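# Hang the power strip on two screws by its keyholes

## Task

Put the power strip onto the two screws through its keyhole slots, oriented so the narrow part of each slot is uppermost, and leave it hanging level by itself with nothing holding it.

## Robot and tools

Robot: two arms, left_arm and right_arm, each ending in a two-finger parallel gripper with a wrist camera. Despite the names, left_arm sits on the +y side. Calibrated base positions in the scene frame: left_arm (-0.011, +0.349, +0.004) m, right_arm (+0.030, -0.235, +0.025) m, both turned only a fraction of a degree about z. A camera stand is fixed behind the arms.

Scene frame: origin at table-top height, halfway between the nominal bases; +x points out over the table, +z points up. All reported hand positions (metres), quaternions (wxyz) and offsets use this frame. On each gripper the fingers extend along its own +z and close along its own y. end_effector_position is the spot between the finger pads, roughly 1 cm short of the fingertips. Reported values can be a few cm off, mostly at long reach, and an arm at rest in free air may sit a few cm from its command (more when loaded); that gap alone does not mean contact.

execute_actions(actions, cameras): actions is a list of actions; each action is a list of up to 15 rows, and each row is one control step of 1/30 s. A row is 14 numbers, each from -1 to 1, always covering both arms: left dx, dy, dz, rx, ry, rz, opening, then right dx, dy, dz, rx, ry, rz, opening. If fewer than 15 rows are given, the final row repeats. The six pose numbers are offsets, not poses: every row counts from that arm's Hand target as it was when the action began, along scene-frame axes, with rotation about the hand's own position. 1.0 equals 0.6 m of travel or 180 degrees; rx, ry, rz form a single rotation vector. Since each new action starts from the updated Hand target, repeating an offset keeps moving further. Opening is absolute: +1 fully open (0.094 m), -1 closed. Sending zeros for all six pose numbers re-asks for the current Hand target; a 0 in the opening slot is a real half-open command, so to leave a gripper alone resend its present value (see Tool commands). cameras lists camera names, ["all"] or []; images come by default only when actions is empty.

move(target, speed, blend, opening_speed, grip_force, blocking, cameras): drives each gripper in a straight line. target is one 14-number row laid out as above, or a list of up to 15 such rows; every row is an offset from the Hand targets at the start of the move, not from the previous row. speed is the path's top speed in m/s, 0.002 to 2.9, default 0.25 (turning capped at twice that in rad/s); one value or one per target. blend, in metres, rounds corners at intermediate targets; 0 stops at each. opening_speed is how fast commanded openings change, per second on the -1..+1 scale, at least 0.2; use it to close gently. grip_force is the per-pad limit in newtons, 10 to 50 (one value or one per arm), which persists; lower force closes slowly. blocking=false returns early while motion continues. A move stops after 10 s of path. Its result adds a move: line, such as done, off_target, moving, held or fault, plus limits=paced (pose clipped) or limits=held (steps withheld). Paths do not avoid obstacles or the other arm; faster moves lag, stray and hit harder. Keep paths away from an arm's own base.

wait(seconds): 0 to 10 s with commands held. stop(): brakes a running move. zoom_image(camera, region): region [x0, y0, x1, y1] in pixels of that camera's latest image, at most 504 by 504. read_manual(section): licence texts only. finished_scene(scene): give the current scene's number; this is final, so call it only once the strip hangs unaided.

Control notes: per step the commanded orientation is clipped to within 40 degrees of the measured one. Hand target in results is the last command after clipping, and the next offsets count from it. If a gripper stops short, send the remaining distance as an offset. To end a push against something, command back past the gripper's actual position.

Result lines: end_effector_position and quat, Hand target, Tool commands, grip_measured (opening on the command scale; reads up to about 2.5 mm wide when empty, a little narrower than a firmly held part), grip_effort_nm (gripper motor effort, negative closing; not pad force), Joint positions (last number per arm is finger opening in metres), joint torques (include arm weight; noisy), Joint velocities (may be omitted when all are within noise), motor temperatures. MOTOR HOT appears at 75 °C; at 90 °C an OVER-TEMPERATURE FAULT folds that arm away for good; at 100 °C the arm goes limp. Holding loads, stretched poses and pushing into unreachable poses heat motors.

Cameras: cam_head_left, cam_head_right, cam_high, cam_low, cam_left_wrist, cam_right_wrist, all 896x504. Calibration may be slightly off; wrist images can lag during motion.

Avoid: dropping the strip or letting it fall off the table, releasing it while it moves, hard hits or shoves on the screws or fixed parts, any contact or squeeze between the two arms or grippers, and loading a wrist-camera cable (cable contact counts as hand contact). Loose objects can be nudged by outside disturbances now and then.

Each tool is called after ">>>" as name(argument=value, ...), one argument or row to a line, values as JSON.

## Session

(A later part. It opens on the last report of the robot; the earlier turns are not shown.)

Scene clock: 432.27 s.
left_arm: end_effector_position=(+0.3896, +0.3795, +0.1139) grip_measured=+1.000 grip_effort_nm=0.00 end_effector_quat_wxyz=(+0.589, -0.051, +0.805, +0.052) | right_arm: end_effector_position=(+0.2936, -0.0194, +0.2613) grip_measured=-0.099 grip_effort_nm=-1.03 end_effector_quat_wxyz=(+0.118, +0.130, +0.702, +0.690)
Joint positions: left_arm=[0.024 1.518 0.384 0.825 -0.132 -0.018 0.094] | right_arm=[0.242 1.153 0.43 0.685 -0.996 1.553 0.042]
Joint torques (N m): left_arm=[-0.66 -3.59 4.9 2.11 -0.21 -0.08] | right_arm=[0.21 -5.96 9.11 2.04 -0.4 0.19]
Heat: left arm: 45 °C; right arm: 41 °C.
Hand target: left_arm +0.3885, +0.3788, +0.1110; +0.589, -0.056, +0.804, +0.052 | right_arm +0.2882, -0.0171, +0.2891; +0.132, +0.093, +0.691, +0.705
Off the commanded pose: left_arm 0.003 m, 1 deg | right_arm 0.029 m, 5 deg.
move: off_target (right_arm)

>>> move(
  target=[0,0,0,0,0,0,1.0,0.013,0.0153,0.0,0.0022,-0.0094,0.0,-0.4],
  speed=0.05,
)

Scene clock: 434.40 s.
left_arm: end_effector_position=(+0.3896, +0.3795, +0.1139) grip_measured=+1.000 grip_effort_nm=0.00 end_effector_quat_wxyz=(+0.589, -0.051, +0.805, +0.052) | right_arm: end_effector_position=(+0.2947, -0.0142, +0.2606) grip_measured=-0.099 grip_effort_nm=-1.03 end_effector_quat_wxyz=(+0.122, +0.121, +0.701, +0.692)
Joint positions: left_arm=[0.024 1.518 0.384 0.825 -0.132 -0.018 0.094] | right_arm=[0.263 1.179 0.43 0.725 -0.982 1.547 0.042]
Joint torques (N m): left_arm=[-0.68 -3.62 4.89 2.11 -0.21 -0.08] | right_arm=[1.18 -3.21 10.09 2.35 -0.2 0.15]
Heat: left arm: 45 °C; right arm: 41 °C.
Hand target: left_arm +0.3885, +0.3788, +0.1110; +0.589, -0.056, +0.804, +0.052 | right_arm +0.2960, -0.0080, +0.2892; +0.143, +0.083, +0.686, +0.709
Off the commanded pose: left_arm 0.003 m, 1 deg | right_arm 0.029 m, 6 deg.
move: off_target (right_arm)

>>> move(
  target=[0,0,0,0,0,0,1.0,0.0133,0.0013,0.002,0.001,-0.004,0.0,-0.4],
  speed=0.04,
)

Scene clock: 436.30 s.
left_arm: end_effector_position=(+0.3896, +0.3795, +0.1139) grip_measured=+1.000 grip_effort_nm=0.00 end_effector_quat_wxyz=(+0.589, -0.051, +0.805, +0.052) | right_arm: end_effector_position=(+0.2994, -0.0130, +0.2614) grip_measured=-0.099 grip_effort_nm=-1.03 end_effector_quat_wxyz=(+0.123, +0.116, +0.700, +0.694)
Joint positions: left_arm=[0.024 1.518 0.384 0.825 -0.132 -0.018 0.094] | right_arm=[0.26 1.212 0.445 0.754 -0.991 1.548 0.042]
Joint torques (N m): left_arm=[-0.65 -3.62 4.89 2.11 -0.2 -0.07] | right_arm=[0.98 -2.5 10.63 2.44 -0.14 0.11]
Heat: left arm: 46 °C; right arm: 42 °C.
Hand target: left_arm +0.3885, +0.3788, +0.1110; +0.589, -0.056, +0.804, +0.052 | right_arm +0.3039, -0.0072, +0.2903; +0.147, +0.078, +0.684, +0.710
Off the commanded pose: left_arm 0.003 m, 1 deg | right_arm 0.030 m, 6 deg.
move: off_target (right_arm)

>>> move(
  target=[0,0,0,0,0,0,1.0,-0.001,-0.002,-0.03,0.0,0.0,0.0,-0.4],
  speed=0.04,
)

Scene clock: 440.00 s.
left_arm: end_effector_position=(+0.3896, +0.3795, +0.1139) grip_measured=+1.000 grip_effort_nm=0.00 end_effector_quat_wxyz=(+0.589, -0.051, +0.805, +0.052) | right_arm: end_effector_position=(+0.2998, -0.0131, +0.2609) grip_measured=-0.099 grip_effort_nm=-1.03 end_effector_quat_wxyz=(+0.119, +0.101, +0.695, +0.702)
Joint positions: left_arm=[0.024 1.518 0.384 0.825 -0.132 -0.018 0.094] | right_arm=[0.247 1.257 0.439 0.843 -1.031 1.569 0.042]
Joint torques (N m): left_arm=[-0.66 -3.6 4.9 2.11 -0.2 -0.08] | right_arm=[2.03 -2.19 6.91 2.39 0.22 -0.06]
Heat: left arm: 46 °C; right arm: 42 °C.
Hand target: left_arm +0.3885, +0.3788, +0.1110; +0.589, -0.056, +0.804, +0.052 | right_arm +0.3033, -0.0084, +0.2723; +0.147, +0.078, +0.684, +0.710
Off the commanded pose: left_arm 0.003 m, 1 deg | right_arm 0.013 m, 4 deg.
move: off_target (right_arm)

>>> move(
  target=[0,0,0,0,0,0,1.0,-0.003,-0.0045,-0.012,0.001,0.004,0.0,-0.4],
  speed=0.04,
)

Scene clock: 441.50 s.
left_arm: end_effector_position=(+0.3896, +0.3795, +0.1139) grip_measured=+1.000 grip_effort_nm=0.00 end_effector_quat_wxyz=(+0.589, -0.051, +0.805, +0.052) | right_arm: end_effector_position=(+0.2995, -0.0132, +0.2580) grip_measured=-0.099 grip_effort_nm=-1.03 end_effector_quat_wxyz=(+0.126, +0.094, +0.692, +0.705)
Joint positions: left_arm=[0.024 1.518 0.384 0.825 -0.132 -0.018 0.094] | right_arm=[0.247 1.278 0.42 0.907 -1.03 1.57 0.042]
Joint torques (N m): left_arm=[-0.66 -3.62 4.89 2.11 -0.21 -0.08] | right_arm=[1.05 -2.73 6.13 2.22 0.23 0.07]
Heat: left arm: 46 °C; right arm: 42 °C.
Hand target: left_arm +0.3885, +0.3788, +0.1110; +0.589, -0.056, +0.804, +0.052 | right_arm +0.3015, -0.0111, +0.2651; +0.142, +0.083, +0.684, +0.711
Off the commanded pose: left_arm 0.003 m, 1 deg | right_arm 0.008 m, 2 deg.
move: done

>>> move(
  target=[0,0,0,0,0,0,1.0,0.0,0.0,0.0,-0.0018,0.0133,0.0,-0.4],
  speed=0.04,
)

Scene clock: 443.33 s.
left_arm: end_effector_position=(+0.3896, +0.3795, +0.1139) grip_measured=+1.000 grip_effort_nm=0.00 end_effector_quat_wxyz=(+0.589, -0.051, +0.805, +0.052) | right_arm: end_effector_position=(+0.2996, -0.0132, +0.2576) grip_measured=-0.099 grip_effort_nm=-1.03 end_effector_quat_wxyz=(+0.126, +0.095, +0.692, +0.704)
Joint positions: left_arm=[0.024 1.518 0.384 0.825 -0.132 -0.018 0.094] | right_arm=[0.247 1.278 0.42 0.904 -1.03 1.57 0.042]
Joint torques (N m): left_arm=[-0.66 -3.62 4.9 2.11 -0.2 -0.08] | right_arm=[0.91 -4.23 7.17 1.64 0.14 0.19]
Heat: left arm: 46 °C; right arm: 42 °C.
Hand target: left_arm +0.3885, +0.3788, +0.1110; +0.589, -0.056, +0.804, +0.052 | right_arm +0.3015, -0.0111, +0.2651; +0.128, +0.098, +0.689, +0.707
Off the commanded pose: left_arm 0.003 m, 1 deg | right_arm 0.008 m, 1 deg.
move: done

>>> move(
  target=[0,0,0,0,0,0,1.0,0.0,0.0,0.003,-0.002,0.016,0.0,-0.4],
  speed=0.04,
)

Scene clock: 445.13 s.
left_arm: end_effector_position=(+0.3896, +0.3795, +0.1139) grip_measured=+1.000 grip_effort_nm=0.00 end_effector_quat_wxyz=(+0.589, -0.051, +0.805, +0.052) | right_arm: end_effector_position=(+0.3013, -0.0141, +0.2535) grip_measured=-0.099 grip_effort_nm=-1.03 end_effector_quat_wxyz=(+0.108, +0.122, +0.697, +0.698)
Joint positions: left_arm=[0.024 1.518 0.384 0.825 -0.132 -0.018 0.094] | right_arm=[0.247 1.26 0.429 0.825 -1.016 1.586 0.042]
Joint torques (N m): left_arm=[-0.66 -3.62 4.9 2.11 -0.21 -0.08] | right_arm=[0.77 -5.19 8.14 1.56 0 0.16]
Heat: left arm: 46 °C; right arm: 42 °C.
Hand target: left_arm +0.3885, +0.3788, +0.1110; +0.589, -0.056, +0.804, +0.052 | right_arm +0.3015, -0.0111, +0.2670; +0.111, +0.115, +0.694, +0.702
Off the commanded pose: left_arm 0.003 m, 1 deg | right_arm 0.014 m, 1 deg.
move: off_target (right_arm)

>>> move(
  target=[
    [0,0,0,0,0,0,1.0,-0.009,-0.0075,0.005,0.0,0.0,-0.01,-0.4],
    [0,0,0,0,0,0,1.0,-0.009,-0.0075,0.058,-0.003,-0.012,-0.0167,-0.4],
  ],
  speed=0.06,
  blend=[0.004,0],
)

Scene clock: 449.33 s.
left_arm: end_effector_position=(+0.3896, +0.3795, +0.1139) grip_measured=+1.000 grip_effort_nm=0.00 end_effector_quat_wxyz=(+0.589, -0.051, +0.805, +0.052) | right_arm: end_effector_position=(+0.2997, -0.0200, +0.2703) grip_measured=-0.099 grip_effort_nm=-1.03 end_effector_quat_wxyz=(+0.123, +0.155, +0.705, +0.681)
Joint positions: left_arm=[0.024 1.518 0.384 0.825 -0.132 -0.018 0.094] | right_arm=[0.255 1.111 0.478 0.56 -0.939 1.55 0.042]
Joint torques (N m): left_arm=[-0.66 -3.59 4.89 2.11 -0.21 -0.07] | right_arm=[1.13 -5.48 9.98 2.09 -0.21 0.12]
Heat: left arm: 46 °C; right arm: 42 °C.
Hand target: left_arm +0.3885, +0.3788, +0.1110; +0.589, -0.056, +0.804, +0.052 | right_arm +0.2961, -0.0156, +0.3017; +0.143, +0.119, +0.692, +0.698
Off the commanded pose: left_arm 0.003 m, 1 deg | right_arm 0.032 m, 5 deg.
move: off_target (right_arm)

>>> move(
  target=[0,0,0,0,0,0,1.0,-0.004,0.015,0.0,0.007,-0.018,0.0,-0.4],
  speed=0.05,
)

Scene clock: 451.37 s.
left_arm: end_effector_position=(+0.3896, +0.3795, +0.1139) grip_measured=+1.000 grip_effort_nm=0.00 end_effector_quat_wxyz=(+0.589, -0.051, +0.805, +0.052) | right_arm: end_effector_position=(+0.2970, -0.0125, +0.2778) grip_measured=-0.099 grip_effort_nm=-1.03 end_effector_quat_wxyz=(+0.137, +0.137, +0.701, +0.687)
Joint positions: left_arm=[0.024 1.518 0.384 0.825 -0.132 -0.018 0.094] | right_arm=[0.29 1.111 0.478 0.603 -0.912 1.542 0.042]
Joint torques (N m): left_arm=[-0.68 -3.62 4.9 2.11 -0.21 -0.07] | right_arm=[1.88 -3.25 7.15 2.85 0.02 0.22]
Heat: left arm: 46 °C; right arm: 42 °C.
Hand target: left_arm +0.3885, +0.3788, +0.1110; +0.589, -0.056, +0.804, +0.052 | right_arm +0.2937, -0.0066, +0.3018; +0.161, +0.101, +0.680, +0.708
Off the commanded pose: left_arm 0.003 m, 1 deg | right_arm 0.025 m, 6 deg.
move: off_target (right_arm)

>>> move(
  target=[0,0,0,0,0,0,1.0,0.0,-0.002,-0.04,0.0007,0.0162,0.0,-0.4],
  speed=0.05,
)

Scene clock: 454.13 s.
left_arm: end_effector_position=(+0.3896, +0.3795, +0.1139) grip_measured=+1.000 grip_effort_nm=0.00 end_effector_quat_wxyz=(+0.589, -0.051, +0.805, +0.052) | right_arm: end_effector_position=(+0.2965, -0.0130, +0.2756) grip_measured=-0.099 grip_effort_nm=-1.03 end_effector_quat_wxyz=(+0.148, +0.127, +0.687, +0.700)
Joint positions: left_arm=[0.024 1.518 0.384 0.825 -0.132 -0.018 0.094] | right_arm=[0.289 1.144 0.428 0.756 -0.91 1.577 0.042]
Joint torques (N m): left_arm=[-0.66 -3.6 4.9 2.11 -0.2 -0.08] | right_arm=[1.68 -1.92 5.94 2.12 -0.02 0.13]
Heat: left arm: 46 °C; right arm: 42 °C.
Hand target: left_arm +0.3885, +0.3788, +0.1110; +0.589, -0.056, +0.804, +0.052 | right_arm +0.2937, -0.0078, +0.2777; +0.144, +0.119, +0.683, +0.706
Off the commanded pose: left_arm 0.003 m, 1 deg | right_arm 0.006 m, 1 deg.
move: done

>>> move(
  target=[0,0,0,0,0,0,1.0,0.0,0.0,-0.013,-0.006,0.01,0.0,-0.4],
  speed=0.05,
)

Scene clock: 455.90 s.
left_arm: end_effector_position=(+0.3896, +0.3795, +0.1139) grip_measured=+1.000 grip_effort_nm=0.00 end_effector_quat_wxyz=(+0.589, -0.051, +0.805, +0.052) | right_arm: end_effector_position=(+0.2965, -0.0130, +0.2754) grip_measured=-0.099 grip_effort_nm=-1.03 end_effector_quat_wxyz=(+0.148, +0.127, +0.687, +0.700)
Joint positions: left_arm=[0.024 1.518 0.384 0.825 -0.132 -0.018 0.094] | right_arm=[0.289 1.144 0.428 0.755 -0.91 1.577 0.042]
Joint torques (N m): left_arm=[-0.66 -3.59 4.9 2.11 -0.2 -0.08] | right_arm=[1.65 -2.1 5.79 1.68 -0.03 0.07]
Heat: left arm: 46 °C; right arm: 42 °C.
Hand target: left_arm +0.3885, +0.3788, +0.1110; +0.589, -0.056, +0.804, +0.052 | right_arm +0.2937, -0.0078, +0.2699; +0.134, +0.129, +0.692, +0.698
Off the commanded pose: left_arm 0.003 m, 1 deg | right_arm 0.008 m, 2 deg.
move: done

>>> move(
  target=[0,0,0,0,0,0,1.0,-0.004,-0.005,0.0,0.0,0.0,0.0,-0.4],
  speed=0.04,
)

Scene clock: 457.40 s.
left_arm: end_effector_position=(+0.3896, +0.3795, +0.1139) grip_measured=+1.000 grip_effort_nm=0.00 end_effector_quat_wxyz=(+0.589, -0.051, +0.805, +0.052) | right_arm: end_effector_position=(+0.2963, -0.0131, +0.2749) grip_measured=-0.099 grip_effort_nm=-1.03 end_effector_quat_wxyz=(+0.146, +0.127, +0.687, +0.700)
Joint positions: left_arm=[0.024 1.518 0.384 0.825 -0.132 -0.018 0.094] | right_arm=[0.288 1.144 0.428 0.752 -0.914 1.577 0.042]
Joint torques (N m): left_arm=[-0.66 -3.62 4.9 2.11 -0.21 -0.08] | right_arm=[0.81 -3.34 5.3 1.59 -0.04 0.05]
Heat: left arm: 46 °C; right arm: 42 °C.
Hand target: left_arm +0.3885, +0.3788, +0.1110; +0.589, -0.056, +0.804, +0.052 | right_arm +0.2912, -0.0107, +0.2699; +0.134, +0.129, +0.692, +0.698
Off the commanded pose: left_arm 0.003 m, 1 deg | right_arm 0.007 m, 1 deg.
move: done

>>> move(
  target=[0,0,0,0,0,0,1.0,-0.0045,-0.0065,0.0,0.0,0.0,0.0,-0.4],
  speed=0.04,
)

Scene clock: 461.63 s.
left_arm: end_effector_position=(+0.3896, +0.3795, +0.1139) grip_measured=+1.000 grip_effort_nm=0.00 end_effector_quat_wxyz=(+0.589, -0.051, +0.805, +0.052) | right_arm: end_effector_position=(+0.2941, -0.0146, +0.2567) grip_measured=-0.099 grip_effort_nm=-1.03 end_effector_quat_wxyz=(+0.125, +0.149, +0.700, +0.687)
Joint positions: left_arm=[0.024 1.518 0.384 0.825 -0.132 -0.018 0.094] | right_arm=[0.283 1.144 0.408 0.696 -0.918 1.569 0.042]
Joint torques (N m): left_arm=[-0.66 -3.62 4.89 2.11 -0.2 -0.08] | right_arm=[0.05 -5.08 6.11 2.11 -0.19 0.09]
Heat: left arm: 46 °C; right arm: 41 °C.
Hand target: left_arm +0.3885, +0.3788, +0.1110; +0.589, -0.056, +0.804, +0.052 | right_arm +0.2886, -0.0147, +0.2700; +0.134, +0.129, +0.692, +0.698
Off the commanded pose: left_arm 0.003 m, 1 deg | right_arm 0.014 m, 3 deg.
move: off_target (right_arm)

>>> move(
  target=[0,0,0,0,0,0,1.0,0.0065,0.0008,0.0,0.005,-0.01,0.0,-0.4],
  speed=0.04,
)

Scene clock: 463.53 s.
left_arm: end_effector_position=(+0.3896, +0.3795, +0.1139) grip_measured=+1.000 grip_effort_nm=0.00 end_effector_quat_wxyz=(+0.589, -0.051, +0.805, +0.052) | right_arm: end_effector_position=(+0.2957, -0.0151, +0.2592) grip_measured=-0.099 grip_effort_nm=-1.03 end_effector_quat_wxyz=(+0.137, +0.138, +0.694, +0.693)
Joint positions: left_arm=[0.024 1.518 0.384 0.825 -0.132 -0.018 0.094] | right_arm=[0.281 1.161 0.399 0.757 -0.918 1.569 0.042]
Joint torques (N m): left_arm=[-0.66 -3.6 4.89 2.11 -0.21 -0.08] | right_arm=[-0.08 -2.91 5.87 2.47 -0.2 0.19]
Heat: left arm: 46 °C; right arm: 41 °C.
Hand target: left_arm +0.3885, +0.3788, +0.1110; +0.589, -0.056, +0.804, +0.052 | right_arm +0.2925, -0.0141, +0.2699; +0.144, +0.119, +0.684, +0.705
Off the commanded pose: left_arm 0.003 m, 1 deg | right_arm 0.011 m, 3 deg.
move: off_target (right_arm)

>>> move(
  target=[0,0,0,0,0,0,1.0,0.0058,0.0055,0.0,0.0,0.0,0.0,-0.4],
  speed=0.04,
)

Scene clock: 466.70 s.
left_arm: end_effector_position=(+0.3896, +0.3795, +0.1139) grip_measured=+1.000 grip_effort_nm=0.00 end_effector_quat_wxyz=(+0.589, -0.051, +0.805, +0.052) | right_arm: end_effector_position=(+0.2976, -0.0144, +0.2557) grip_measured=-0.099 grip_effort_nm=-1.03 end_effector_quat_wxyz=(+0.134, +0.140, +0.696, +0.692)
Joint positions: left_arm=[0.024 1.518 0.384 0.825 -0.132 -0.018 0.094] | right_arm=[0.281 1.18 0.399 0.769 -0.92 1.569 0.042]
Joint torques (N m): left_arm=[-0.66 -3.62 4.89 2.11 -0.2 -0.08] | right_arm=[0.84 -2.86 6.75 2.38 -0.07 0.18]
Heat: left arm: 46 °C; right arm: 41 °C.
Hand target: left_arm +0.3885, +0.3788, +0.1110; +0.589, -0.056, +0.804, +0.052 | right_arm +0.2960, -0.0108, +0.2699; +0.144, +0.119, +0.684, +0.705
Off the commanded pose: left_arm 0.003 m, 1 deg | right_arm 0.015 m, 3 deg.
move: off_target (right_arm)

>>> move(
  target=[0,0,0,0,0,0,1.0,0.0035,0.0055,0.0,0.0,0.0,0.0,-0.4],
  speed=0.03,
)

Scene clock: 468.40 s.
left_arm: end_effector_position=(+0.3896, +0.3795, +0.1139) grip_measured=+1.000 grip_effort_nm=0.00 end_effector_quat_wxyz=(+0.589, -0.051, +0.805, +0.052) | right_arm: end_effector_position=(+0.2982, -0.0140, +0.2557) grip_measured=-0.099 grip_effort_nm=-1.03 end_effector_quat_wxyz=(+0.135, +0.138, +0.695, +0.693)
Joint positions: left_arm=[0.024 1.518 0.384 0.825 -0.132 -0.018 0.094] | right_arm=[0.281 1.188 0.399 0.783 -0.922 1.57 0.042]
Joint torques (N m): left_arm=[-0.65 -3.6 4.9 2.11 -0.2 -0.08] | right_arm=[1.95 -2.29 7.56 2.38 0.02 0.18]
Heat: left arm: 46 °C; right arm: 41 °C.
Hand target: left_arm +0.3885, +0.3788, +0.1110; +0.589, -0.056, +0.804, +0.052 | right_arm +0.2981, -0.0075, +0.2699; +0.144, +0.119, +0.684, +0.705
Off the commanded pose: left_arm 0.003 m, 1 deg | right_arm 0.016 m, 3 deg.
move: off_target (right_arm)

>>> move(
  target=[0,0,0,0,0,0,1.0,-0.0015,-0.0025,-0.008,0.0,0.003,0.0,-0.4],
  speed=0.03,
)

Scene clock: 469.63 s.
left_arm: end_effector_position=(+0.3896, +0.3795, +0.1139) grip_measured=+1.000 grip_effort_nm=0.00 end_effector_quat_wxyz=(+0.589, -0.051, +0.805, +0.052) | right_arm: end_effector_position=(+0.2984, -0.0141, +0.2557) grip_measured=-0.099 grip_effort_nm=-1.03 end_effector_quat_wxyz=(+0.134, +0.136, +0.694, +0.694)
Joint positions: left_arm=[0.024 1.518 0.384 0.825 -0.132 -0.018 0.094] | right_arm=[0.278 1.195 0.399 0.794 -0.929 1.573 0.042]
Joint torques (N m): left_arm=[-0.66 -3.6 4.9 2.11 -0.2 -0.07] | right_arm=[1.62 -2.36 6.19 2.41 0.02 0.24]
Heat: left arm: 46 °C; right arm: 41 °C.
Hand target: left_arm +0.3885, +0.3788, +0.1110; +0.589, -0.056, +0.804, +0.052 | right_arm +0.2972, -0.0091, +0.2652; +0.141, +0.122, +0.684, +0.705
Off the commanded pose: left_arm 0.003 m, 1 deg | right_arm 0.011 m, 2 deg.
move: off_target (right_arm)

>>> move(
  target=[0,0,0,0,0,0,1.0,-0.0015,-0.0025,-0.01,0.0,0.003,0.0,-0.4],
  speed=0.03,
)

Scene clock: 470.87 s.
left_arm: end_effector_position=(+0.3896, +0.3795, +0.1139) grip_measured=+1.000 grip_effort_nm=0.00 end_effector_quat_wxyz=(+0.589, -0.051, +0.805, +0.052) | right_arm: end_effector_position=(+0.2979, -0.0142, +0.2552) grip_measured=-0.099 grip_effort_nm=-1.03 end_effector_quat_wxyz=(+0.137, +0.133, +0.691, +0.698)
Joint positions: left_arm=[0.024 1.518 0.384 0.825 -0.132 -0.018 0.094] | right_arm=[0.278 1.207 0.387 0.839 -0.93 1.582 0.042]
Joint torques (N m): left_arm=[-0.66 -3.6 4.92 2.11 -0.2 -0.07] | right_arm=[1.25 -2.52 5.56 2.15 -0.02 0.15]
Heat: left arm: 46 °C; right arm: 41 °C.
Hand target: left_arm +0.3885, +0.3788, +0.1110; +0.589, -0.056, +0.804, +0.052 | right_arm +0.2963, -0.0106, +0.2591; +0.138, +0.126, +0.685, +0.704
Off the commanded pose: left_arm 0.003 m, 1 deg | right_arm 0.006 m, 1 deg.
move: done

>>> move(
  target=[0,0,0,0,0,0,1.0,-0.001,-0.001,-0.01,-0.001,0.004,0.0,-0.4],
  speed=0.03,
)

Scene clock: 472.30 s.
left_arm: end_effector_position=(+0.3896, +0.3795, +0.1139) grip_measured=+1.000 grip_effort_nm=0.00 end_effector_quat_wxyz=(+0.589, -0.051, +0.805, +0.052) | right_arm: end_effector_position=(+0.2977, -0.0143, +0.2548) grip_measured=-0.099 grip_effort_nm=-1.03 end_effector_quat_wxyz=(+0.139, +0.131, +0.688, +0.700)
Joint positions: left_arm=[0.024 1.518 0.384 0.825 -0.132 -0.018 0.094] | right_arm=[0.278 1.216 0.379 0.868 -0.929 1.587 0.042]
Joint torques (N m): left_arm=[-0.66 -3.6 4.9 2.11 -0.21 -0.07] | right_arm=[1.01 -2.26 5.44 1.99 -0.02 0.12]
Heat: left arm: 46 °C; right arm: 41 °C.
Hand target: left_arm +0.3885, +0.3788, +0.1110; +0.589, -0.056, +0.804, +0.052 | right_arm +0.2957, -0.0112, +0.2531; +0.133, +0.130, +0.687, +0.702
Off the commanded pose: left_arm 0.003 m, 1 deg | right_arm 0.004 m, 1 deg.
move: done

>>> move(
  target=[0,0,0,0,0,0,1.0,0.005,0.0075,0.0,-0.003,0.004,0.0,-0.4],
  speed=0.03,
)

Scene clock: 473.73 s.
left_arm: end_effector_position=(+0.3896, +0.3795, +0.1139) grip_measured=+1.000 grip_effort_nm=0.00 end_effector_quat_wxyz=(+0.589, -0.051, +0.805, +0.052) | right_arm: end_effector_position=(+0.2981, -0.0144, +0.2544) grip_measured=-0.099 grip_effort_nm=-1.03 end_effector_quat_wxyz=(+0.139, +0.132, +0.688, +0.700)
Joint positions: left_arm=[0.024 1.518 0.384 0.825 -0.132 -0.018 0.094] | right_arm=[0.278 1.217 0.379 0.868 -0.928 1.587 0.042]
Joint torques (N m): left_arm=[-0.66 -3.6 4.92 2.11 -0.2 -0.08] | right_arm=[2.62 -1.58 7.01 1.61 0.15 0.03]
Heat: left arm: 46 °C; right arm: 41 °C.
Hand target: left_arm +0.3885, +0.3788, +0.1110; +0.589, -0.056, +0.804, +0.052 | right_arm +0.2987, -0.0067, +0.2531; +0.130, +0.134, +0.691, +0.698
Off the commanded pose: left_arm 0.003 m, 1 deg | right_arm 0.008 m, 1 deg.
move: done

>>> move(
  target=[
    [0,0,0,0,0,0,1.0,-0.0145,-0.0197,0.01,0.0,0.0,0.0,-0.4],
    [0,0,0,0,0,0,1.0,-0.0145,-0.0197,0.0567,-0.0003,-0.0225,0.0,-0.4],
  ],
  speed=0.06,
  blend=[0.004,0],
)

Scene clock: 484.87 s.
left_arm: end_effector_position=(+0.3896, +0.3795, +0.1139) grip_measured=+1.000 grip_effort_nm=0.00 end_effector_quat_wxyz=(+0.589, -0.051, +0.805, +0.052) | right_arm: end_effector_position=(+0.2922, -0.0202, +0.2551) grip_measured=-0.099 grip_effort_nm=-1.03 end_effector_quat_wxyz=(+0.134, +0.146, +0.702, +0.684)
Joint positions: left_arm=[0.024 1.518 0.384 0.825 -0.132 -0.018 0.094] | right_arm=[0.264 1.12 0.394 0.679 -0.928 1.546 0.042]
Joint torques (N m): left_arm=[-0.66 -3.59 4.9 2.11 -0.2 -0.08] | right_arm=[-0.13 -5.3 9.98 2.05 -0.32 0.16]
Heat: left arm: 46 °C; right arm: 42 °C.
Hand target: left_arm +0.3885, +0.3788, +0.1110; +0.589, -0.056, +0.804, +0.052 | right_arm +0.2900, -0.0186, +0.2871; +0.154, +0.109, +0.687, +0.702
Off the commanded pose: left_arm 0.003 m, 1 deg | right_arm 0.032 m, 6 deg.
move: off_target (right_arm)

>>> move(
  target=[0,0,0,0,0,0,1.0,0.0095,0.003,0.002,0.008,-0.0053,0.0,-0.4],
  speed=0.04,
)

Scene clock: 486.90 s.
left_arm: end_effector_position=(+0.3896, +0.3795, +0.1139) grip_measured=+1.000 grip_effort_nm=0.00 end_effector_quat_wxyz=(+0.589, -0.051, +0.805, +0.052) | right_arm: end_effector_position=(+0.2950, -0.0195, +0.2611) grip_measured=-0.099 grip_effort_nm=-1.03 end_effector_quat_wxyz=(+0.143, +0.137, +0.693, +0.693)
Joint positions: left_arm=[0.024 1.518 0.384 0.825 -0.132 -0.018 0.094] | right_arm=[0.264 1.142 0.394 0.748 -0.928 1.564 0.042]
Joint torques (N m): left_arm=[-0.66 -3.62 4.89 2.11 -0.2 -0.07] | right_arm=[-0.14 -2.69 9.39 2.43 -0.25 0.22]
Heat: left arm: 46 °C; right arm: 42 °C.
Hand target: left_arm +0.3885, +0.3788, +0.1110; +0.589, -0.056, +0.804, +0.052 | right_arm +0.2957, -0.0168, +0.2884; +0.159, +0.105, +0.676, +0.712
Off the commanded pose: left_arm 0.003 m, 1 deg | right_arm 0.027 m, 5 deg.
move: off_target (right_arm)

>>> move(
  target=[0,0,0,0,0,0,1.0,0.0072,0.0075,-0.008,0.0,0.0,0.0,-0.4],
  speed=0.04,
)

Scene clock: 488.87 s.
left_arm: end_effector_position=(+0.3896, +0.3795, +0.1139) grip_measured=+1.000 grip_effort_nm=0.00 end_effector_quat_wxyz=(+0.589, -0.051, +0.805, +0.052) | right_arm: end_effector_position=(+0.2989, -0.0176, +0.2569) grip_measured=-0.099 grip_effort_nm=-1.03 end_effector_quat_wxyz=(+0.141, +0.137, +0.693, +0.694)
Joint positions: left_arm=[0.024 1.518 0.384 0.825 -0.132 -0.018 0.094] | right_arm=[0.267 1.183 0.394 0.791 -0.928 1.569 0.042]
Joint torques (N m): left_arm=[-0.66 -3.62 4.89 2.11 -0.2 -0.08] | right_arm=[1.13 -3.06 9.44 2.46 -0.11 0.23]
Heat: left arm: 46 °C; right arm: 42 °C.
Hand target: left_arm +0.3885, +0.3788, +0.1110; +0.589, -0.056, +0.804, +0.052 | right_arm +0.3000, -0.0122, +0.2835; +0.158, +0.105, +0.676, +0.712
Off the commanded pose: left_arm 0.003 m, 1 deg | right_arm 0.027 m, 5 deg.
move: off_target (right_arm)

>>> move(
  target=[0,0,0,0,0,0,1.0,0.002,0.0055,0.002,0.0,0.0,0.0,-0.4],
  speed=0.03,
)

Scene clock: 490.20 s.
left_arm: end_effector_position=(+0.3896, +0.3795, +0.1139) grip_measured=+1.000 grip_effort_nm=0.00 end_effector_quat_wxyz=(+0.589, -0.051, +0.805, +0.052) | right_arm: end_effector_position=(+0.2982, -0.0146, +0.2565) grip_measured=-0.099 grip_effort_nm=-1.03 end_effector_quat_wxyz=(+0.138, +0.136, +0.694, +0.694)
Joint positions: left_arm=[0.024 1.518 0.384 0.825 -0.132 -0.018 0.094] | right_arm=[0.279 1.188 0.397 0.792 -0.922 1.569 0.042]
Joint torques (N m): left_arm=[-0.66 -3.6 4.9 2.11 -0.21 -0.08] | right_arm=[1.18 -2.89 9.8 2.39 -0.03 0.21]
Heat: left arm: 46 °C; right arm: 42 °C.
Hand target: left_arm +0.3885, +0.3788, +0.1110; +0.589, -0.056, +0.804, +0.052 | right_arm +0.3011, -0.0089, +0.2848; +0.158, +0.105, +0.676, +0.712
Off the commanded pose: left_arm 0.003 m, 1 deg | right_arm 0.029 m, 5 deg.
move: off_target (right_arm)

>>> move(
  target=[0,0,0,0,0,0,1.0,0.003,0.0045,0.0015,0.0,0.0,0.0,-0.4],
  speed=0.03,
)

Scene clock: 491.47 s.
left_arm: end_effector_position=(+0.3896, +0.3795, +0.1139) grip_measured=+1.000 grip_effort_nm=0.00 end_effector_quat_wxyz=(+0.589, -0.051, +0.805, +0.052) | right_arm: end_effector_position=(+0.2987, -0.0144, +0.2565) grip_measured=-0.099 grip_effort_nm=-1.03 end_effector_quat_wxyz=(+0.138, +0.136, +0.694, +0.694)
Joint positions: left_arm=[0.024 1.518 0.384 0.825 -0.132 -0.018 0.094] | right_arm=[0.279 1.19 0.399 0.792 -0.922 1.569 0.042]
Joint torques (N m): left_arm=[-0.65 -3.6 4.9 2.11 -0.21 -0.07] | right_arm=[1.94 -2.51 10.51 2.37 -0.01 0.24]
Heat: left arm: 46 °C; right arm: 43 °C.
Hand target: left_arm +0.3885, +0.3788, +0.1110; +0.589, -0.056, +0.804, +0.052 | right_arm +0.3030, -0.0062, +0.2857; +0.158, +0.105, +0.676, +0.712
Off the commanded pose: left_arm 0.003 m, 1 deg | right_arm 0.031 m, 5 deg.
move: off_target (right_arm)

>>> move(
  target=[
    [0,0,0,0,0,0,1.0,-0.0075,-0.0115,0.0,0.0,0.0,0.0,-0.4],
    [0,0,0,0,0,0,1.0,-0.0015,-0.0155,0.001,0.0,0.0,0.0,-0.4],
  ],
  speed=0.05,
)

Scene clock: 495.00 s.
left_arm: end_effector_position=(+0.3896, +0.3795, +0.1139) grip_measured=+1.000 grip_effort_nm=0.00 end_effector_quat_wxyz=(+0.589, -0.051, +0.805, +0.052) | right_arm: end_effector_position=(+0.3009, -0.0184, +0.2565) grip_measured=-0.099 grip_effort_nm=-1.03 end_effector_quat_wxyz=(+0.140, +0.139, +0.693, +0.693)
Joint positions: left_arm=[0.024 1.518 0.384 0.825 -0.132 -0.018 0.094] | right_arm=[0.262 1.19 0.399 0.792 -0.931 1.57 0.042]
Joint torques (N m): left_arm=[-0.65 -3.6 4.9 2.11 -0.2 -0.07] | right_arm=[-0.02 -3.7 10.14 2.31 -0.27 0.21]
Motor temperatures (°C): left_arm=[26 27 40 46 27 27 26] | right_arm=[28 28 42 39 26 25 26]
Heat: left arm: 46 °C; right arm: 42 °C.
Hand target: left_arm +0.3885, +0.3788, +0.1110; +0.589, -0.056, +0.804, +0.052 | right_arm +0.3021, -0.0155, +0.2863; +0.158, +0.105, +0.676, +0.712
Off the commanded pose: left_arm 0.003 m, 1 deg | right_arm 0.030 m, 5 deg.
move: off_target (right_arm)

>>> move(
  target=[0,0,0,0,0,0,1.0,0.0045,0.0035,0.002,0.0,0.0,0.0,-0.4],
  speed=0.03,
)

Scene clock: 496.13 s.
left_arm: end_effector_position=(+0.3896, +0.3795, +0.1139) grip_measured=+1.000 grip_effort_nm=0.00 end_effector_quat_wxyz=(+0.589, -0.051, +0.805, +0.052) | right_arm: end_effector_position=(+0.3018, -0.0176, +0.2594) grip_measured=-0.099 grip_effort_nm=-1.03 end_effector_quat_wxyz=(+0.141, +0.135, +0.692, +0.694)
Joint positions: left_arm=[0.024 1.518 0.384 0.825 -0.132 -0.018 0.094] | right_arm=[0.262 1.194 0.409 0.792 -0.936 1.57 0.042]
Joint torques (N m): left_arm=[-0.65 -3.6 4.9 2.11 -0.21 -0.08] | right_arm=[0.55 -2.97 10.04 2.3 -0.15 0.23]
Heat: left arm: 46 °C; right arm: 42 °C.
Hand target: left_arm +0.3885, +0.3788, +0.1110; +0.589, -0.056, +0.804, +0.052 | right_arm +0.3048, -0.0134, +0.2875; +0.158, +0.105, +0.676, +0.712
Off the commanded pose: left_arm 0.003 m, 1 deg | right_arm 0.029 m, 5 deg.
move: off_target (right_arm)

>>> move(
  target=[0,0,0,0,0,0,1.0,0.0028,0.0042,-0.003,0.0,0.0,0.0,-0.4],
  speed=0.03,
)

Scene clock: 501.03 s.
left_arm: end_effector_position=(+0.3896, +0.3795, +0.1139) grip_measured=+1.000 grip_effort_nm=0.00 end_effector_quat_wxyz=(+0.589, -0.051, +0.805, +0.052) | right_arm: end_effector_position=(+0.3024, -0.0173, +0.2592) grip_measured=-0.099 grip_effort_nm=-1.03 end_effector_quat_wxyz=(+0.141, +0.133, +0.692, +0.696)
Joint positions: left_arm=[0.024 1.518 0.384 0.825 -0.132 -0.018 0.094] | right_arm=[0.262 1.203 0.409 0.807 -0.939 1.571 0.042]
Joint torques (N m): left_arm=[-0.66 -3.6 4.9 2.11 -0.2 -0.07] | right_arm=[1.43 -2.48 10.19 2.3 -0.07 0.23]
Heat: left arm: 46 °C; right arm: 43 °C.
Hand target: left_arm +0.3885, +0.3788, +0.1110; +0.589, -0.056, +0.804, +0.052 | right_arm +0.3065, -0.0109, +0.2857; +0.158, +0.105, +0.676, +0.712
Off the commanded pose: left_arm 0.003 m, 1 deg | right_arm 0.028 m, 5 deg.
move: off_target (right_arm)

>>> move(
  target=[
    [0,0,0,0,0,0,1.0,-0.0085,-0.0115,-0.005,0.0,0.0,0.0,-0.4],
    [0,0,0,0,0,0,1.0,-0.0185,-0.0035,-0.012,0.0,0.0,0.0,-0.4],
  ],
  speed=0.05,
)

Scene clock: 508.07 s.
left_arm: end_effector_position=(+0.3896, +0.3795, +0.1139) grip_measured=+1.000 grip_effort_nm=0.00 end_effector_quat_wxyz=(+0.589, -0.051, +0.805, +0.052) | right_arm: end_effector_position=(+0.3028, -0.0182, +0.2592) grip_measured=-0.099 grip_effort_nm=-1.03 end_effector_quat_wxyz=(+0.141, +0.133, +0.692, +0.696)
Joint positions: left_arm=[0.024 1.518 0.384 0.825 -0.132 -0.018 0.094] | right_arm=[0.257 1.204 0.409 0.807 -0.943 1.571 0.042]
Joint torques (N m): left_arm=[-0.65 -3.59 4.89 2.11 -0.21 -0.08] | right_arm=[2.32 -5.52 5.68 2.49 0.02 0.24]
Heat: left arm: 46 °C; right arm: 43 °C.
Hand target: left_arm +0.3885, +0.3788, +0.1110; +0.589, -0.056, +0.804, +0.052 | right_arm +0.2954, -0.0129, +0.2783; +0.158, +0.105, +0.676, +0.712
Off the commanded pose: left_arm 0.003 m, 1 deg | right_arm 0.021 m, 5 deg.
move: off_target (right_arm)

>>> move(
  target=[0,0,0,0,0,0,1.0,-0.008,-0.002,0.0,0.0,0.0,0.0,-0.4],
  speed=0.05,
)

Scene clock: 509.63 s.
left_arm: end_effector_position=(+0.3896, +0.3795, +0.1139) grip_measured=+1.000 grip_effort_nm=0.00 end_effector_quat_wxyz=(+0.589, -0.051, +0.805, +0.052) | right_arm: end_effector_position=(+0.2984, -0.0160, +0.2599) grip_measured=-0.099 grip_effort_nm=-1.03 end_effector_quat_wxyz=(+0.144, +0.130, +0.690, +0.697)
Joint positions: left_arm=[0.024 1.518 0.384 0.825 -0.132 -0.018 0.094] | right_arm=[0.272 1.188 0.396 0.813 -0.928 1.571 0.042]
Joint torques (N m): left_arm=[-0.65 -3.6 4.9 2.11 -0.21 -0.07] | right_arm=[0.88 -5.91 5.63 2.31 -0.07 0.19]
Heat: left arm: 46 °C; right arm: 43 °C.
Hand target: left_arm +0.3885, +0.3788, +0.1110; +0.589, -0.056, +0.804, +0.052 | right_arm +0.2905, -0.0141, +0.2783; +0.158, +0.105, +0.676, +0.712
Off the commanded pose: left_arm 0.003 m, 1 deg | right_arm 0.020 m, 4 deg.
move: off_target (right_arm)

>>> move(
  target=[0,0,0,0,0,0,1.0,-0.0055,0.0015,-0.002,0.0,0.0,0.0,-0.4],
  speed=0.05,
)

Scene clock: 513.37 s.
left_arm: end_effector_position=(+0.3896, +0.3795, +0.1139) grip_measured=+1.000 grip_effort_nm=0.00 end_effector_quat_wxyz=(+0.589, -0.051, +0.805, +0.052) | right_arm: end_effector_position=(+0.2954, -0.0154, +0.2594) grip_measured=-0.099 grip_effort_nm=-1.03 end_effector_quat_wxyz=(+0.145, +0.131, +0.690, +0.697)
Joint positions: left_arm=[0.024 1.518 0.384 0.825 -0.132 -0.018 0.094] | right_arm=[0.28 1.174 0.384 0.813 -0.919 1.571 0.042]
Joint torques (N m): left_arm=[-0.66 -3.6 4.89 2.11 -0.21 -0.08] | right_arm=[1.17 -5.9 5.78 2.31 -0.01 0.13]
Heat: left arm: 47 °C; right arm: 42 °C.
Hand target: left_arm +0.3885, +0.3788, +0.1110; +0.589, -0.056, +0.804, +0.052 | right_arm +0.2873, -0.0133, +0.2773; +0.159, +0.105, +0.676, +0.712
Off the commanded pose: left_arm 0.003 m, 1 deg | right_arm 0.020 m, 4 deg.
move: off_target (right_arm)

>>> move(
  target=[0,0,0,0,0,0,1.0,0.0075,0.010,0.0,0.0,0.0,0.0,-0.4],
  speed=0.05,
)

Scene clock: 514.87 s.
left_arm: end_effector_position=(+0.3896, +0.3795, +0.1139) grip_measured=+1.000 grip_effort_nm=0.00 end_effector_quat_wxyz=(+0.589, -0.051, +0.805, +0.052) | right_arm: end_effector_position=(+0.2943, -0.0124, +0.2594) grip_measured=-0.099 grip_effort_nm=-1.03 end_effector_quat_wxyz=(+0.144, +0.130, +0.690, +0.697)
Joint positions: left_arm=[0.024 1.518 0.384 0.825 -0.132 -0.018 0.094] | right_arm=[0.294 1.174 0.384 0.813 -0.906 1.571 0.042]
Joint torques (N m): left_arm=[-0.66 -3.6 4.88 2.11 -0.21 -0.07] | right_arm=[1.8 -3.33 7.25 2.36 0.02 0.1]
Heat: left arm: 47 °C; right arm: 42 °C.
Hand target: left_arm +0.3885, +0.3788, +0.1110; +0.589, -0.056, +0.804, +0.052 | right_arm +0.2918, -0.0073, +0.2773; +0.159, +0.105, +0.676, +0.712
Off the commanded pose: left_arm 0.003 m, 1 deg | right_arm 0.019 m, 4 deg.
move: off_target (right_arm)

>>> move(
  target=[0,0,0,0,0,0,1.0,0.0,0.0,-0.015,0.0,0.004,0.0,-0.4],
  speed=0.04,
)

Scene clock: 516.40 s.
left_arm: end_effector_position=(+0.3896, +0.3795, +0.1139) grip_measured=+1.000 grip_effort_nm=0.00 end_effector_quat_wxyz=(+0.589, -0.051, +0.805, +0.052) | right_arm: end_effector_position=(+0.2946, -0.0123, +0.2593) grip_measured=-0.099 grip_effort_nm=-1.03 end_effector_quat_wxyz=(+0.150, +0.124, +0.687, +0.700)
Joint positions: left_arm=[0.024 1.518 0.384 0.825 -0.132 -0.018 0.094] | right_arm=[0.294 1.189 0.376 0.855 -0.906 1.572 0.042]
Joint torques (N m): left_arm=[-0.66 -3.6 4.92 2.11 -0.2 -0.08] | right_arm=[1.65 -2.36 6.06 2.34 0.01 0.17]
Heat: left arm: 47 °C; right arm: 42 °C.
Hand target: left_arm +0.3885, +0.3788, +0.1110; +0.589, -0.056, +0.804, +0.052 | right_arm +0.2918, -0.0073, +0.2682; +0.154, +0.109, +0.677, +0.711
Off the commanded pose: left_arm 0.003 m, 1 deg | right_arm 0.011 m, 2 deg.
move: off_target (right_arm)

>>> execute_actions(
  actions=[
    [[0,0,0,0,0,0,1.0,0,0,0.0313,0,0,0,-0.4],[0,0,0,0,0,0,1.0,0,0,-0.0087,0,0,0,-0.4],[0,0,0,0,0,0,1.0,0,0,0.0313,0,0,0,-0.4],[0,0,0,0,0,0,1.0,0,0,-0.0087,0,0,0,-0.4],[0,0,0,0,0,0,1.0,0,0,0.0313,0,0,0,-0.4],[0,0,0,0,0,0,1.0,0,0,-0.0087,0,0,0,-0.4],[0,0,0,0,0,0,1.0,0,0,0.0313,0,0,0,-0.4],[0,0,0,0,0,0,1.0,0,0,-0.0087,0,0,0,-0.4],[0,0,0,0,0,0,1.0,0,0,0.0313,0,0,0,-0.4],[0,0,0,0,0,0,1.0,0,0,-0.0087,0,0,0,-0.4],[0,0,0,0,0,0,1.0,0,0,0.0313,0,0,0,-0.4],[0,0,0,0,0,0,1.0,0,0,-0.0087,0,0,0,-0.4],[0,0,0,0,0,0,1.0,0,0,0.0313,0,0,0,-0.4],[0,0,0,0,0,0,1.0,0,0,-0.0087,0,0,0,-0.4],[0,0,0,0,0,0,1.0,0,0,0.0113,0,0,0,-0.4]],
  ],
)

Scene clock: 518.90 s.
left_arm: end_effector_position=(+0.3896, +0.3795, +0.1139) grip_measured=+1.000 grip_effort_nm=0.00 end_effector_quat_wxyz=(+0.589, -0.051, +0.805, +0.052) | right_arm: end_effector_position=(+0.2936, -0.0115, +0.2566) grip_measured=-0.099 grip_effort_nm=-1.03 end_effector_quat_wxyz=(+0.142, +0.130, +0.689, +0.698)
Joint positions: left_arm=[0.024 1.518 0.384 0.825 -0.132 -0.018 0.094] | right_arm=[0.298 1.185 0.375 0.836 -0.905 1.576 0.042]
Joint torques (N m): left_arm=[-0.66 -3.59 4.9 2.11 -0.21 -0.07] | right_arm=[1.1 -4.12 7.62 2.13 -0.01 0.17]
Heat: left arm: 47 °C; right arm: 42 °C.
Hand target: left_arm +0.3885, +0.3788, +0.1110; +0.589, -0.056, +0.804, +0.052 | right_arm +0.2918, -0.0072, +0.2750; +0.154, +0.109, +0.677, +0.711
Off the commanded pose: left_arm 0.003 m, 1 deg | right_arm 0.019 m, 3 deg.

>>> execute_actions(
  actions=[
    [[0,0,0,0,0,0,1,0.0032,0.0019,0,0,0,0,-0.4]],
    [[0,0,0,0,0,0,1,-0.0044,0.0056,0.02,0,0,0,-0.4],[0,0,0,0,0,0,1,-0.0044,0.0056,-0.02,0,0,0,-0.4],[0,0,0,0,0,0,1,0.0064,-0.007,0.02,0,0,0,-0.4],[0,0,0,0,0,0,1,0.0064,-0.007,-0.02,0,0,0,-0.4],[0,0,0,0,0,0,1,-0.0033,0.0049,0.02,0,0,0,-0.4],[0,0,0,0,0,0,1,-0.0033,0.0049,-0.02,0,0,0,-0.4],[0,0,0,0,0,0,1,0.0075,-0.0077,0.02,0,0,0,-0.4],[0,0,0,0,0,0,1,0.0075,-0.0077,-0.02,0,0,0,-0.4],[0,0,0,0,0,0,1,-0.0023,0.0042,0.02,0,0,0,-0.4],[0,0,0,0,0,0,1,-0.0023,0.0042,-0.02,0,0,0,-0.4],[0,0,0,0,0,0,1,0.0085,-0.0084,0.02,0,0,0,-0.4],[0,0,0,0,0,0,1,0.0085,-0.0084,-0.02,0,0,0,-0.4],[0,0,0,0,0,0,1,-0.0012,0.0035,0.02,0,0,0,-0.4],[0,0,0,0,0,0,1,0.0096,-0.0091,-0.02,0,0,0,-0.4],[0,0,0,0,0,0,1,0.0042,-0.0028,0,0,0,0,-0.4]],
    [[0,0,0,0,0,0,1,-0.0044,0.0056,0.02,0,0,0,-0.4],[0,0,0,0,0,0,1,-0.0044,0.0056,-0.02,0,0,0,-0.4],[0,0,0,0,0,0,1,0.0064,-0.007,0.02,0,0,0,-0.4],[0,0,0,0,0,0,1,0.0064,-0.007,-0.02,0,0,0,-0.4],[0,0,0,0,0,0,1,-0.0033,0.0049,0.02,0,0,0,-0.4],[0,0,0,0,0,0,1,-0.0033,0.0049,-0.02,0,0,0,-0.4],[0,0,0,0,0,0,1,0.0075,-0.0077,0.02,0,0,0,-0.4],[0,0,0,0,0,0,1,0.0075,-0.0077,-0.02,0,0,0,-0.4],[0,0,0,0,0,0,1,-0.0023,0.0042,0.02,0,0,0,-0.4],[0,0,0,0,0,0,1,-0.0023,0.0042,-0.02,0,0,0,-0.4],[0,0,0,0,0,0,1,0.0085,-0.0084,0.02,0,0,0,-0.4],[0,0,0,0,0,0,1,0.0085,-0.0084,-0.02,0,0,0,-0.4],[0,0,0,0,0,0,1,-0.0012,0.0035,0.02,0,0,0,-0.4],[0,0,0,0,0,0,1,0.0096,-0.0091,-0.02,0,0,0,-0.4],[0,0,0,0,0,0,1,0.0042,-0.0028,0,0,0,0,-0.4]],
  ],
)

Scene clock: 524.93 s.
left_arm: end_effector_position=(+0.3896, +0.3795, +0.1139) grip_measured=+1.000 grip_effort_nm=0.00 end_effector_quat_wxyz=(+0.589, -0.051, +0.805, +0.052) | right_arm: end_effector_position=(+0.2972, -0.0131, +0.2553) grip_measured=-0.099 grip_effort_nm=-1.03 end_effector_quat_wxyz=(+0.137, +0.126, +0.690, +0.700)
Joint positions: left_arm=[0.024 1.518 0.384 0.825 -0.132 -0.018 0.094] | right_arm=[0.279 1.219 0.386 0.861 -0.938 1.581 0.042]
Joint torques (N m): left_arm=[-0.66 -3.6 4.89 2.11 -0.21 -0.07] | right_arm=[1.22 -4.42 8.2 2.03 0.09 0.16]
Heat: left arm: 47 °C; right arm: 42 °C.
Hand target: left_arm +0.3885, +0.3788, +0.1110; +0.589, -0.056, +0.804, +0.052 | right_arm +0.2987, -0.0095, +0.2751; +0.154, +0.109, +0.677, +0.711
Off the commanded pose: left_arm 0.003 m, 1 deg | right_arm 0.020 m, 3 deg.

>>> execute_actions(
  actions=[
    [[0,0,0,0,0,0,1,-0.0044,0.0056,0.02,0,0,0,-0.4],[0,0,0,0,0,0,1,-0.0044,0.0056,-0.02,0,0,0,-0.4],[0,0,0,0,0,0,1,0.0064,-0.007,0.02,0,0,0,-0.4],[0,0,0,0,0,0,1,0.0064,-0.007,-0.02,0,0,0,-0.4],[0,0,0,0,0,0,1,-0.0033,0.0049,0.02,0,0,0,-0.4],[0,0,0,0,0,0,1,-0.0033,0.0049,-0.02,0,0,0,-0.4],[0,0,0,0,0,0,1,0.0075,-0.0077,0.02,0,0,0,-0.4],[0,0,0,0,0,0,1,0.0075,-0.0077,-0.02,0,0,0,-0.4],[0,0,0,0,0,0,1,-0.0023,0.0042,0.02,0,0,0,-0.4],[0,0,0,0,0,0,1,-0.0023,0.0042,-0.02,0,0,0,-0.4],[0,0,0,0,0,0,1,0.0085,-0.0084,0.02,0,0,0,-0.4],[0,0,0,0,0,0,1,0.0085,-0.0084,-0.02,0,0,0,-0.4],[0,0,0,0,0,0,1,-0.0012,0.0035,0.02,0,0,0,-0.4],[0,0,0,0,0,0,1,0.0096,-0.0091,-0.02,0,0,0,-0.4],[0,0,0,0,0,0,1,0.0042,-0.0028,0,0,0,0,-0.4]],
    [[0,0,0,0,0,0,1,-0.0044,0.0056,0.02,0,0,0,-0.4],[0,0,0,0,0,0,1,-0.0044,0.0056,-0.02,0,0,0,-0.4],[0,0,0,0,0,0,1,0.0064,-0.007,0.02,0,0,0,-0.4],[0,0,0,0,0,0,1,0.0064,-0.007,-0.02,0,0,0,-0.4],[0,0,0,0,0,0,1,-0.0033,0.0049,0.02,0,0,0,-0.4],[0,0,0,0,0,0,1,-0.0033,0.0049,-0.02,0,0,0,-0.4],[0,0,0,0,0,0,1,0.0075,-0.0077,0.02,0,0,0,-0.4],[0,0,0,0,0,0,1,0.0075,-0.0077,-0.02,0,0,0,-0.4],[0,0,0,0,0,0,1,-0.0023,0.0042,0.02,0,0,0,-0.4],[0,0,0,0,0,0,1,-0.0023,0.0042,-0.02,0,0,0,-0.4],[0,0,0,0,0,0,1,0.0085,-0.0084,0.02,0,0,0,-0.4],[0,0,0,0,0,0,1,0.0085,-0.0084,-0.02,0,0,0,-0.4],[0,0,0,0,0,0,1,-0.0012,0.0035,0.02,0,0,0,-0.4],[0,0,0,0,0,0,1,0.0096,-0.0091,-0.02,0,0,0,-0.4],[0,0,0,0,0,0,1,0.0042,-0.0028,0,0,0,0,-0.4]],
  ],
)

Scene clock: 529.43 s.
left_arm: end_effector_position=(+0.3896, +0.3795, +0.1139) grip_measured=+1.000 grip_effort_nm=0.00 end_effector_quat_wxyz=(+0.589, -0.051, +0.805, +0.052) | right_arm: end_effector_position=(+0.3023, -0.0160, +0.2548) grip_measured=-0.100 grip_effort_nm=-1.03 end_effector_quat_wxyz=(+0.135, +0.128, +0.690, +0.699)
Joint positions: left_arm=[0.024 1.518 0.384 0.825 -0.132 -0.018 0.094] | right_arm=[0.259 1.24 0.398 0.868 -0.957 1.584 0.042]
Joint torques (N m): left_arm=[-0.68 -3.6 4.9 2.11 -0.21 -0.08] | right_arm=[1.14 -4.72 7.84 2.13 0.13 0.17]
Heat: left arm: 47 °C; right arm: 42 °C.
Hand target: left_arm +0.3885, +0.3788, +0.1110; +0.589, -0.056, +0.804, +0.052 | right_arm +0.3038, -0.0129, +0.2750; +0.154, +0.109, +0.677, +0.711
Off the commanded pose: left_arm 0.003 m, 1 deg | right_arm 0.021 m, 4 deg.

>>> execute_actions(
  actions=[
    [[0,0,0,0,0,0,1,0.0,0.0,0.003,0,0,0,-0.4]],
    [[0,0,0,0,0,0,1,-0.0064,0.007,0.02,0,0,0,-0.4],[0,0,0,0,0,0,1,-0.0064,0.007,-0.02,0,0,0,-0.4],[0,0,0,0,0,0,1,0.0044,-0.0056,0.02,0,0,0,-0.4],[0,0,0,0,0,0,1,0.0044,-0.0056,-0.02,0,0,0,-0.4],[0,0,0,0,0,0,1,-0.0075,0.0077,0.02,0,0,0,-0.4],[0,0,0,0,0,0,1,-0.0075,0.0077,-0.02,0,0,0,-0.4],[0,0,0,0,0,0,1,0.0033,-0.0049,0.02,0,0,0,-0.4],[0,0,0,0,0,0,1,0.0033,-0.0049,-0.02,0,0,0,-0.4],[0,0,0,0,0,0,1,-0.0085,0.0084,0.02,0,0,0,-0.4],[0,0,0,0,0,0,1,-0.0085,0.0084,-0.02,0,0,0,-0.4],[0,0,0,0,0,0,1,0.0023,-0.0042,0.02,0,0,0,-0.4],[0,0,0,0,0,0,1,0.0023,-0.0042,-0.02,0,0,0,-0.4],[0,0,0,0,0,0,1,-0.0096,0.0091,0.02,0,0,0,-0.4],[0,0,0,0,0,0,1,0.0012,-0.0035,-0.02,0,0,0,-0.4],[0,0,0,0,0,0,1,-0.0042,0.0028,0,0,0,0,-0.4]],
    [[0,0,0,0,0,0,1,-0.0064,0.007,0.02,0,0,0,-0.4],[0,0,0,0,0,0,1,-0.0064,0.007,-0.02,0,0,0,-0.4],[0,0,0,0,0,0,1,0.0044,-0.0056,0.02,0,0,0,-0.4],[0,0,0,0,0,0,1,0.0044,-0.0056,-0.02,0,0,0,-0.4],[0,0,0,0,0,0,1,-0.0075,0.0077,0.02,0,0,0,-0.4],[0,0,0,0,0,0,1,-0.0075,0.0077,-0.02,0,0,0,-0.4],[0,0,0,0,0,0,1,0.0033,-0.0049,0.02,0,0,0,-0.4],[0,0,0,0,0,0,1,0.0033,-0.0049,-0.02,0,0,0,-0.4],[0,0,0,0,0,0,1,-0.0085,0.0084,0.02,0,0,0,-0.4],[0,0,0,0,0,0,1,-0.0085,0.0084,-0.02,0,0,0,-0.4],[0,0,0,0,0,0,1,0.0023,-0.0042,0.02,0,0,0,-0.4],[0,0,0,0,0,0,1,0.0023,-0.0042,-0.02,0,0,0,-0.4],[0,0,0,0,0,0,1,-0.0096,0.0091,0.02,0,0,0,-0.4],[0,0,0,0,0,0,1,0.0012,-0.0035,-0.02,0,0,0,-0.4],[0,0,0,0,0,0,1,-0.0042,0.0028,0,0,0,0,-0.4]],
    [[0,0,0,0,0,0,1,-0.0064,0.007,0.02,0,0,0,-0.4],[0,0,0,0,0,0,1,-0.0064,0.007,-0.02,0,0,0,-0.4],[0,0,0,0,0,0,1,0.0044,-0.0056,0.02,0,0,0,-0.4],[0,0,0,0,0,0,1,0.0044,-0.0056,-0.02,0,0,0,-0.4],[0,0,0,0,0,0,1,-0.0075,0.0077,0.02,0,0,0,-0.4],[0,0,0,0,0,0,1,-0.0075,0.0077,-0.02,0,0,0,-0.4],[0,0,0,0,0,0,1,0.0033,-0.0049,0.02,0,0,0,-0.4],[0,0,0,0,0,0,1,0.0033,-0.0049,-0.02,0,0,0,-0.4],[0,0,0,0,0,0,1,-0.0085,0.0084,0.02,0,0,0,-0.4],[0,0,0,0,0,0,1,-0.0085,0.0084,-0.02,0,0,0,-0.4],[0,0,0,0,0,0,1,0.0023,-0.0042,0.02,0,0,0,-0.4],[0,0,0,0,0,0,1,0.0023,-0.0042,-0.02,0,0,0,-0.4],[0,0,0,0,0,0,1,-0.0096,0.0091,0.02,0,0,0,-0.4],[0,0,0,0,0,0,1,0.0012,-0.0035,-0.02,0,0,0,-0.4],[0,0,0,0,0,0,1,-0.0042,0.0028,0,0,0,0,-0.4]],
  ],
)

Scene clock: 534.43 s.
left_arm: end_effector_position=(+0.3896, +0.3795, +0.1139) grip_measured=+1.000 grip_effort_nm=0.00 end_effector_quat_wxyz=(+0.589, -0.051, +0.805, +0.052) | right_arm: end_effector_position=(+0.3016, -0.0132, +0.2573) grip_measured=-0.100 grip_effort_nm=-1.03 end_effector_quat_wxyz=(+0.145, +0.136, +0.689, +0.697)
Joint positions: left_arm=[0.024 1.518 0.384 0.825 -0.132 -0.018 0.094] | right_arm=[0.286 1.212 0.395 0.841 -0.906 1.579 0.042]
Joint torques (N m): left_arm=[-0.65 -3.6 4.9 2.11 -0.2 -0.08] | right_arm=[1.85 -5.15 7.49 2.11 -0.08 0.11]
Heat: left arm: 47 °C; right arm: 42 °C.
Hand target: left_arm +0.3885, +0.3788, +0.1110; +0.589, -0.056, +0.804, +0.052 | right_arm +0.2962, -0.0078, +0.2769; +0.154, +0.109, +0.677, +0.711
Off the commanded pose: left_arm 0.003 m, 1 deg | right_arm 0.021 m, 4 deg.

>>> wait(
  seconds=0.1,
  cameras=["cam_high"],
)

Scene clock: 537.20 s.
left_arm: end_effector_position=(+0.3896, +0.3795, +0.1139) grip_measured=+1.000 grip_effort_nm=0.00 end_effector_quat_wxyz=(+0.589, -0.051, +0.805, +0.052) | right_arm: end_effector_position=(+0.3016, -0.0132, +0.2573) grip_measured=-0.100 grip_effort_nm=-1.03 end_effector_quat_wxyz=(+0.145, +0.136, +0.689, +0.697)
Joint positions: left_arm=[0.024 1.518 0.384 0.825 -0.132 -0.018 0.094] | right_arm=[0.286 1.212 0.395 0.841 -0.906 1.579 0.042]
Joint torques (N m): left_arm=[-0.66 -3.6 4.9 2.11 -0.21 -0.08] | right_arm=[1.69 -5.15 7.43 2.11 -0.07 0.15]
Heat: left arm: 47 °C; right arm: 42 °C.
Hand target: left_arm +0.3885, +0.3788, +0.1110; +0.589, -0.056, +0.804, +0.052 | right_arm +0.2962, -0.0078, +0.2769; +0.154, +0.109, +0.677, +0.711
Tool commands: left_gripper/opening=+1.0 right_gripper/opening=-0.4
Off the commanded pose: left_arm 0.003 m, 1 deg | right_arm 0.021 m, 4 deg.
wait: 0.10 s; at rest from the start
Images, in order (width x height): cam_high 896x504.

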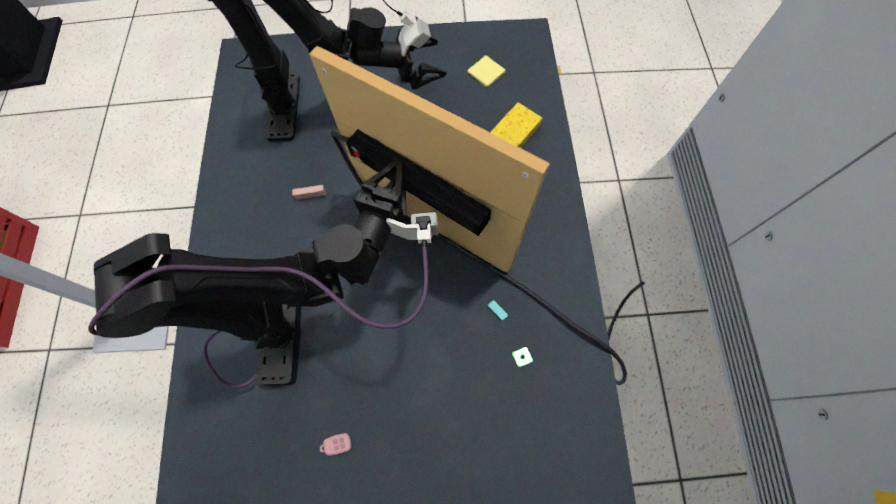

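>>> zoom_image(
  camera="cam_high",
  region=[320, 110, 520, 240],
)

Scaled by 2.520 from the camera's 896x504 image, which has a finer 1280x720 frame.

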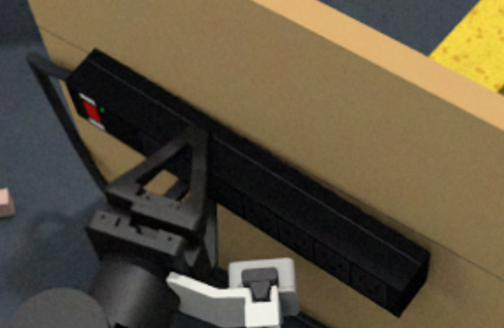

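>>> execute_actions(
  actions=[
    [[0,0,0,0,0,0,1,-0.0010,0.0033,0.02,0,0,0.0024,-0.4],[0,0,0,0,0,0,1,-0.0010,0.0033,-0.02,0,0,0.0024,-0.4],[0,0,0,0,0,0,1,0.0070,-0.0039,0.02,0,0,0.0048,-0.4],[0,0,0,0,0,0,1,0.0070,-0.0039,-0.02,0,0,0.0048,-0.4],[0,0,0,0,0,0,1,0.0030,0.0030,0.02,0,0,0.0071,-0.4],[0,0,0,0,0,0,1,0.0030,0.0030,-0.02,0,0,0.0071,-0.4],[0,0,0,0,0,0,1,0.0110,-0.0042,0.02,0,0,0.0095,-0.4],[0,0,0,0,0,0,1,0.0110,-0.0042,-0.02,0,0,0.0095,-0.4],[0,0,0,0,0,0,1,0.0070,0.0026,0.02,0,0,0.0119,-0.4],[0,0,0,0,0,0,1,0.0070,0.0026,-0.02,0,0,0.0119,-0.4],[0,0,0,0,0,0,1,0.0150,-0.0046,0.02,0,0,0.0143,-0.4],[0,0,0,0,0,0,1,0.0150,-0.0046,-0.02,0,0,0.0143,-0.4],[0,0,0,0,0,0,1,0.0110,0.0022,0.02,0,0,0.0167,-0.4],[0,0,0,0,0,0,1,0.0170,-0.0048,-0.02,0,0,0.0167,-0.4],[0,0,0,0,0,0,1,0.0140,-0.0013,0,0,0,0.0167,-0.4]],
  ],
)

Scene clock: 544.07 s.
left_arm: end_effector_position=(+0.3896, +0.3795, +0.1139) grip_measured=+1.000 grip_effort_nm=0.00 end_effector_quat_wxyz=(+0.589, -0.051, +0.805, +0.052) | right_arm: end_effector_position=(+0.3055, -0.0117, +0.2553) grip_measured=-0.100 grip_effort_nm=-1.03 end_effector_quat_wxyz=(+0.126, +0.121, +0.692, +0.700)
Joint positions: left_arm=[0.024 1.518 0.384 0.825 -0.132 -0.018 0.094] | right_arm=[0.265 1.274 0.425 0.872 -0.974 1.584 0.042]
Joint torques (N m): left_arm=[-0.66 -3.6 4.88 2.11 -0.2 -0.08] | right_arm=[0.35 -3.96 8.68 2.22 -0.3 0.19]
Heat: left arm: 47 °C; right arm: 42 °C.
Hand target: left_arm +0.3885, +0.3788, +0.1110; +0.589, -0.056, +0.804, +0.052 | right_arm +0.3047, -0.0087, +0.2768; +0.136, +0.092, +0.680, +0.715
Off the commanded pose: left_arm 0.003 m, 1 deg | right_arm 0.022 m, 4 deg.

>>> wait(
  seconds=0.05,
  cameras=["cam_high"],
)

>>> zoom_image(
  camera="cam_high",
  region=[320, 110, 520, 240],
)

Scene clock: 546.17 s.
left_arm: end_effector_position=(+0.3896, +0.3795, +0.1139) grip_measured=+1.000 grip_effort_nm=0.00 end_effector_quat_wxyz=(+0.589, -0.051, +0.805, +0.052) | right_arm: end_effector_position=(+0.3055, -0.0117, +0.2553) grip_measured=-0.100 grip_effort_nm=-1.03 end_effector_quat_wxyz=(+0.126, +0.121, +0.692, +0.700)
Joint positions: left_arm=[0.024 1.518 0.384 0.825 -0.132 -0.018 0.094] | right_arm=[0.265 1.274 0.425 0.872 -0.974 1.584 0.042]
Joint torques (N m): left_arm=[-0.66 -3.6 4.9 2.11 -0.2 -0.08] | right_arm=[-0.01 -4.07 8.68 2.2 -0.25 0.19]
Heat: left arm: 47 °C; right arm: 43 °C.
Hand target: left_arm +0.3885, +0.3788, +0.1110; +0.589, -0.056, +0.804, +0.052 | right_arm +0.3047, -0.0087, +0.2768; +0.136, +0.092, +0.680, +0.715
Tool commands: left_gripper/opening=+1.0 right_gripper/opening=-0.4
Off the commanded pose: left_arm 0.003 m, 1 deg | right_arm 0.022 m, 4 deg.
wait: 0.07 s; at rest from the start
Images, in order (width x height): cam_high 896x504.

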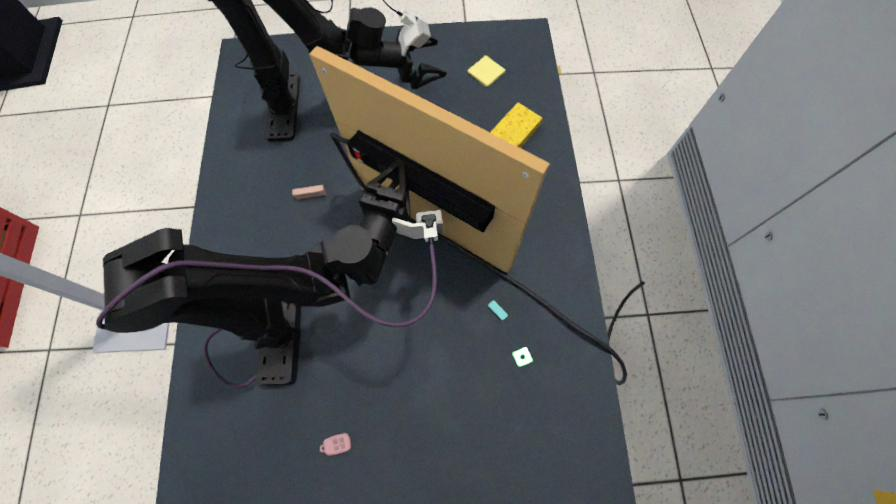

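Scaled by 2.520 from the camera's 896x504 image, which has a finer 1280x720 frame.

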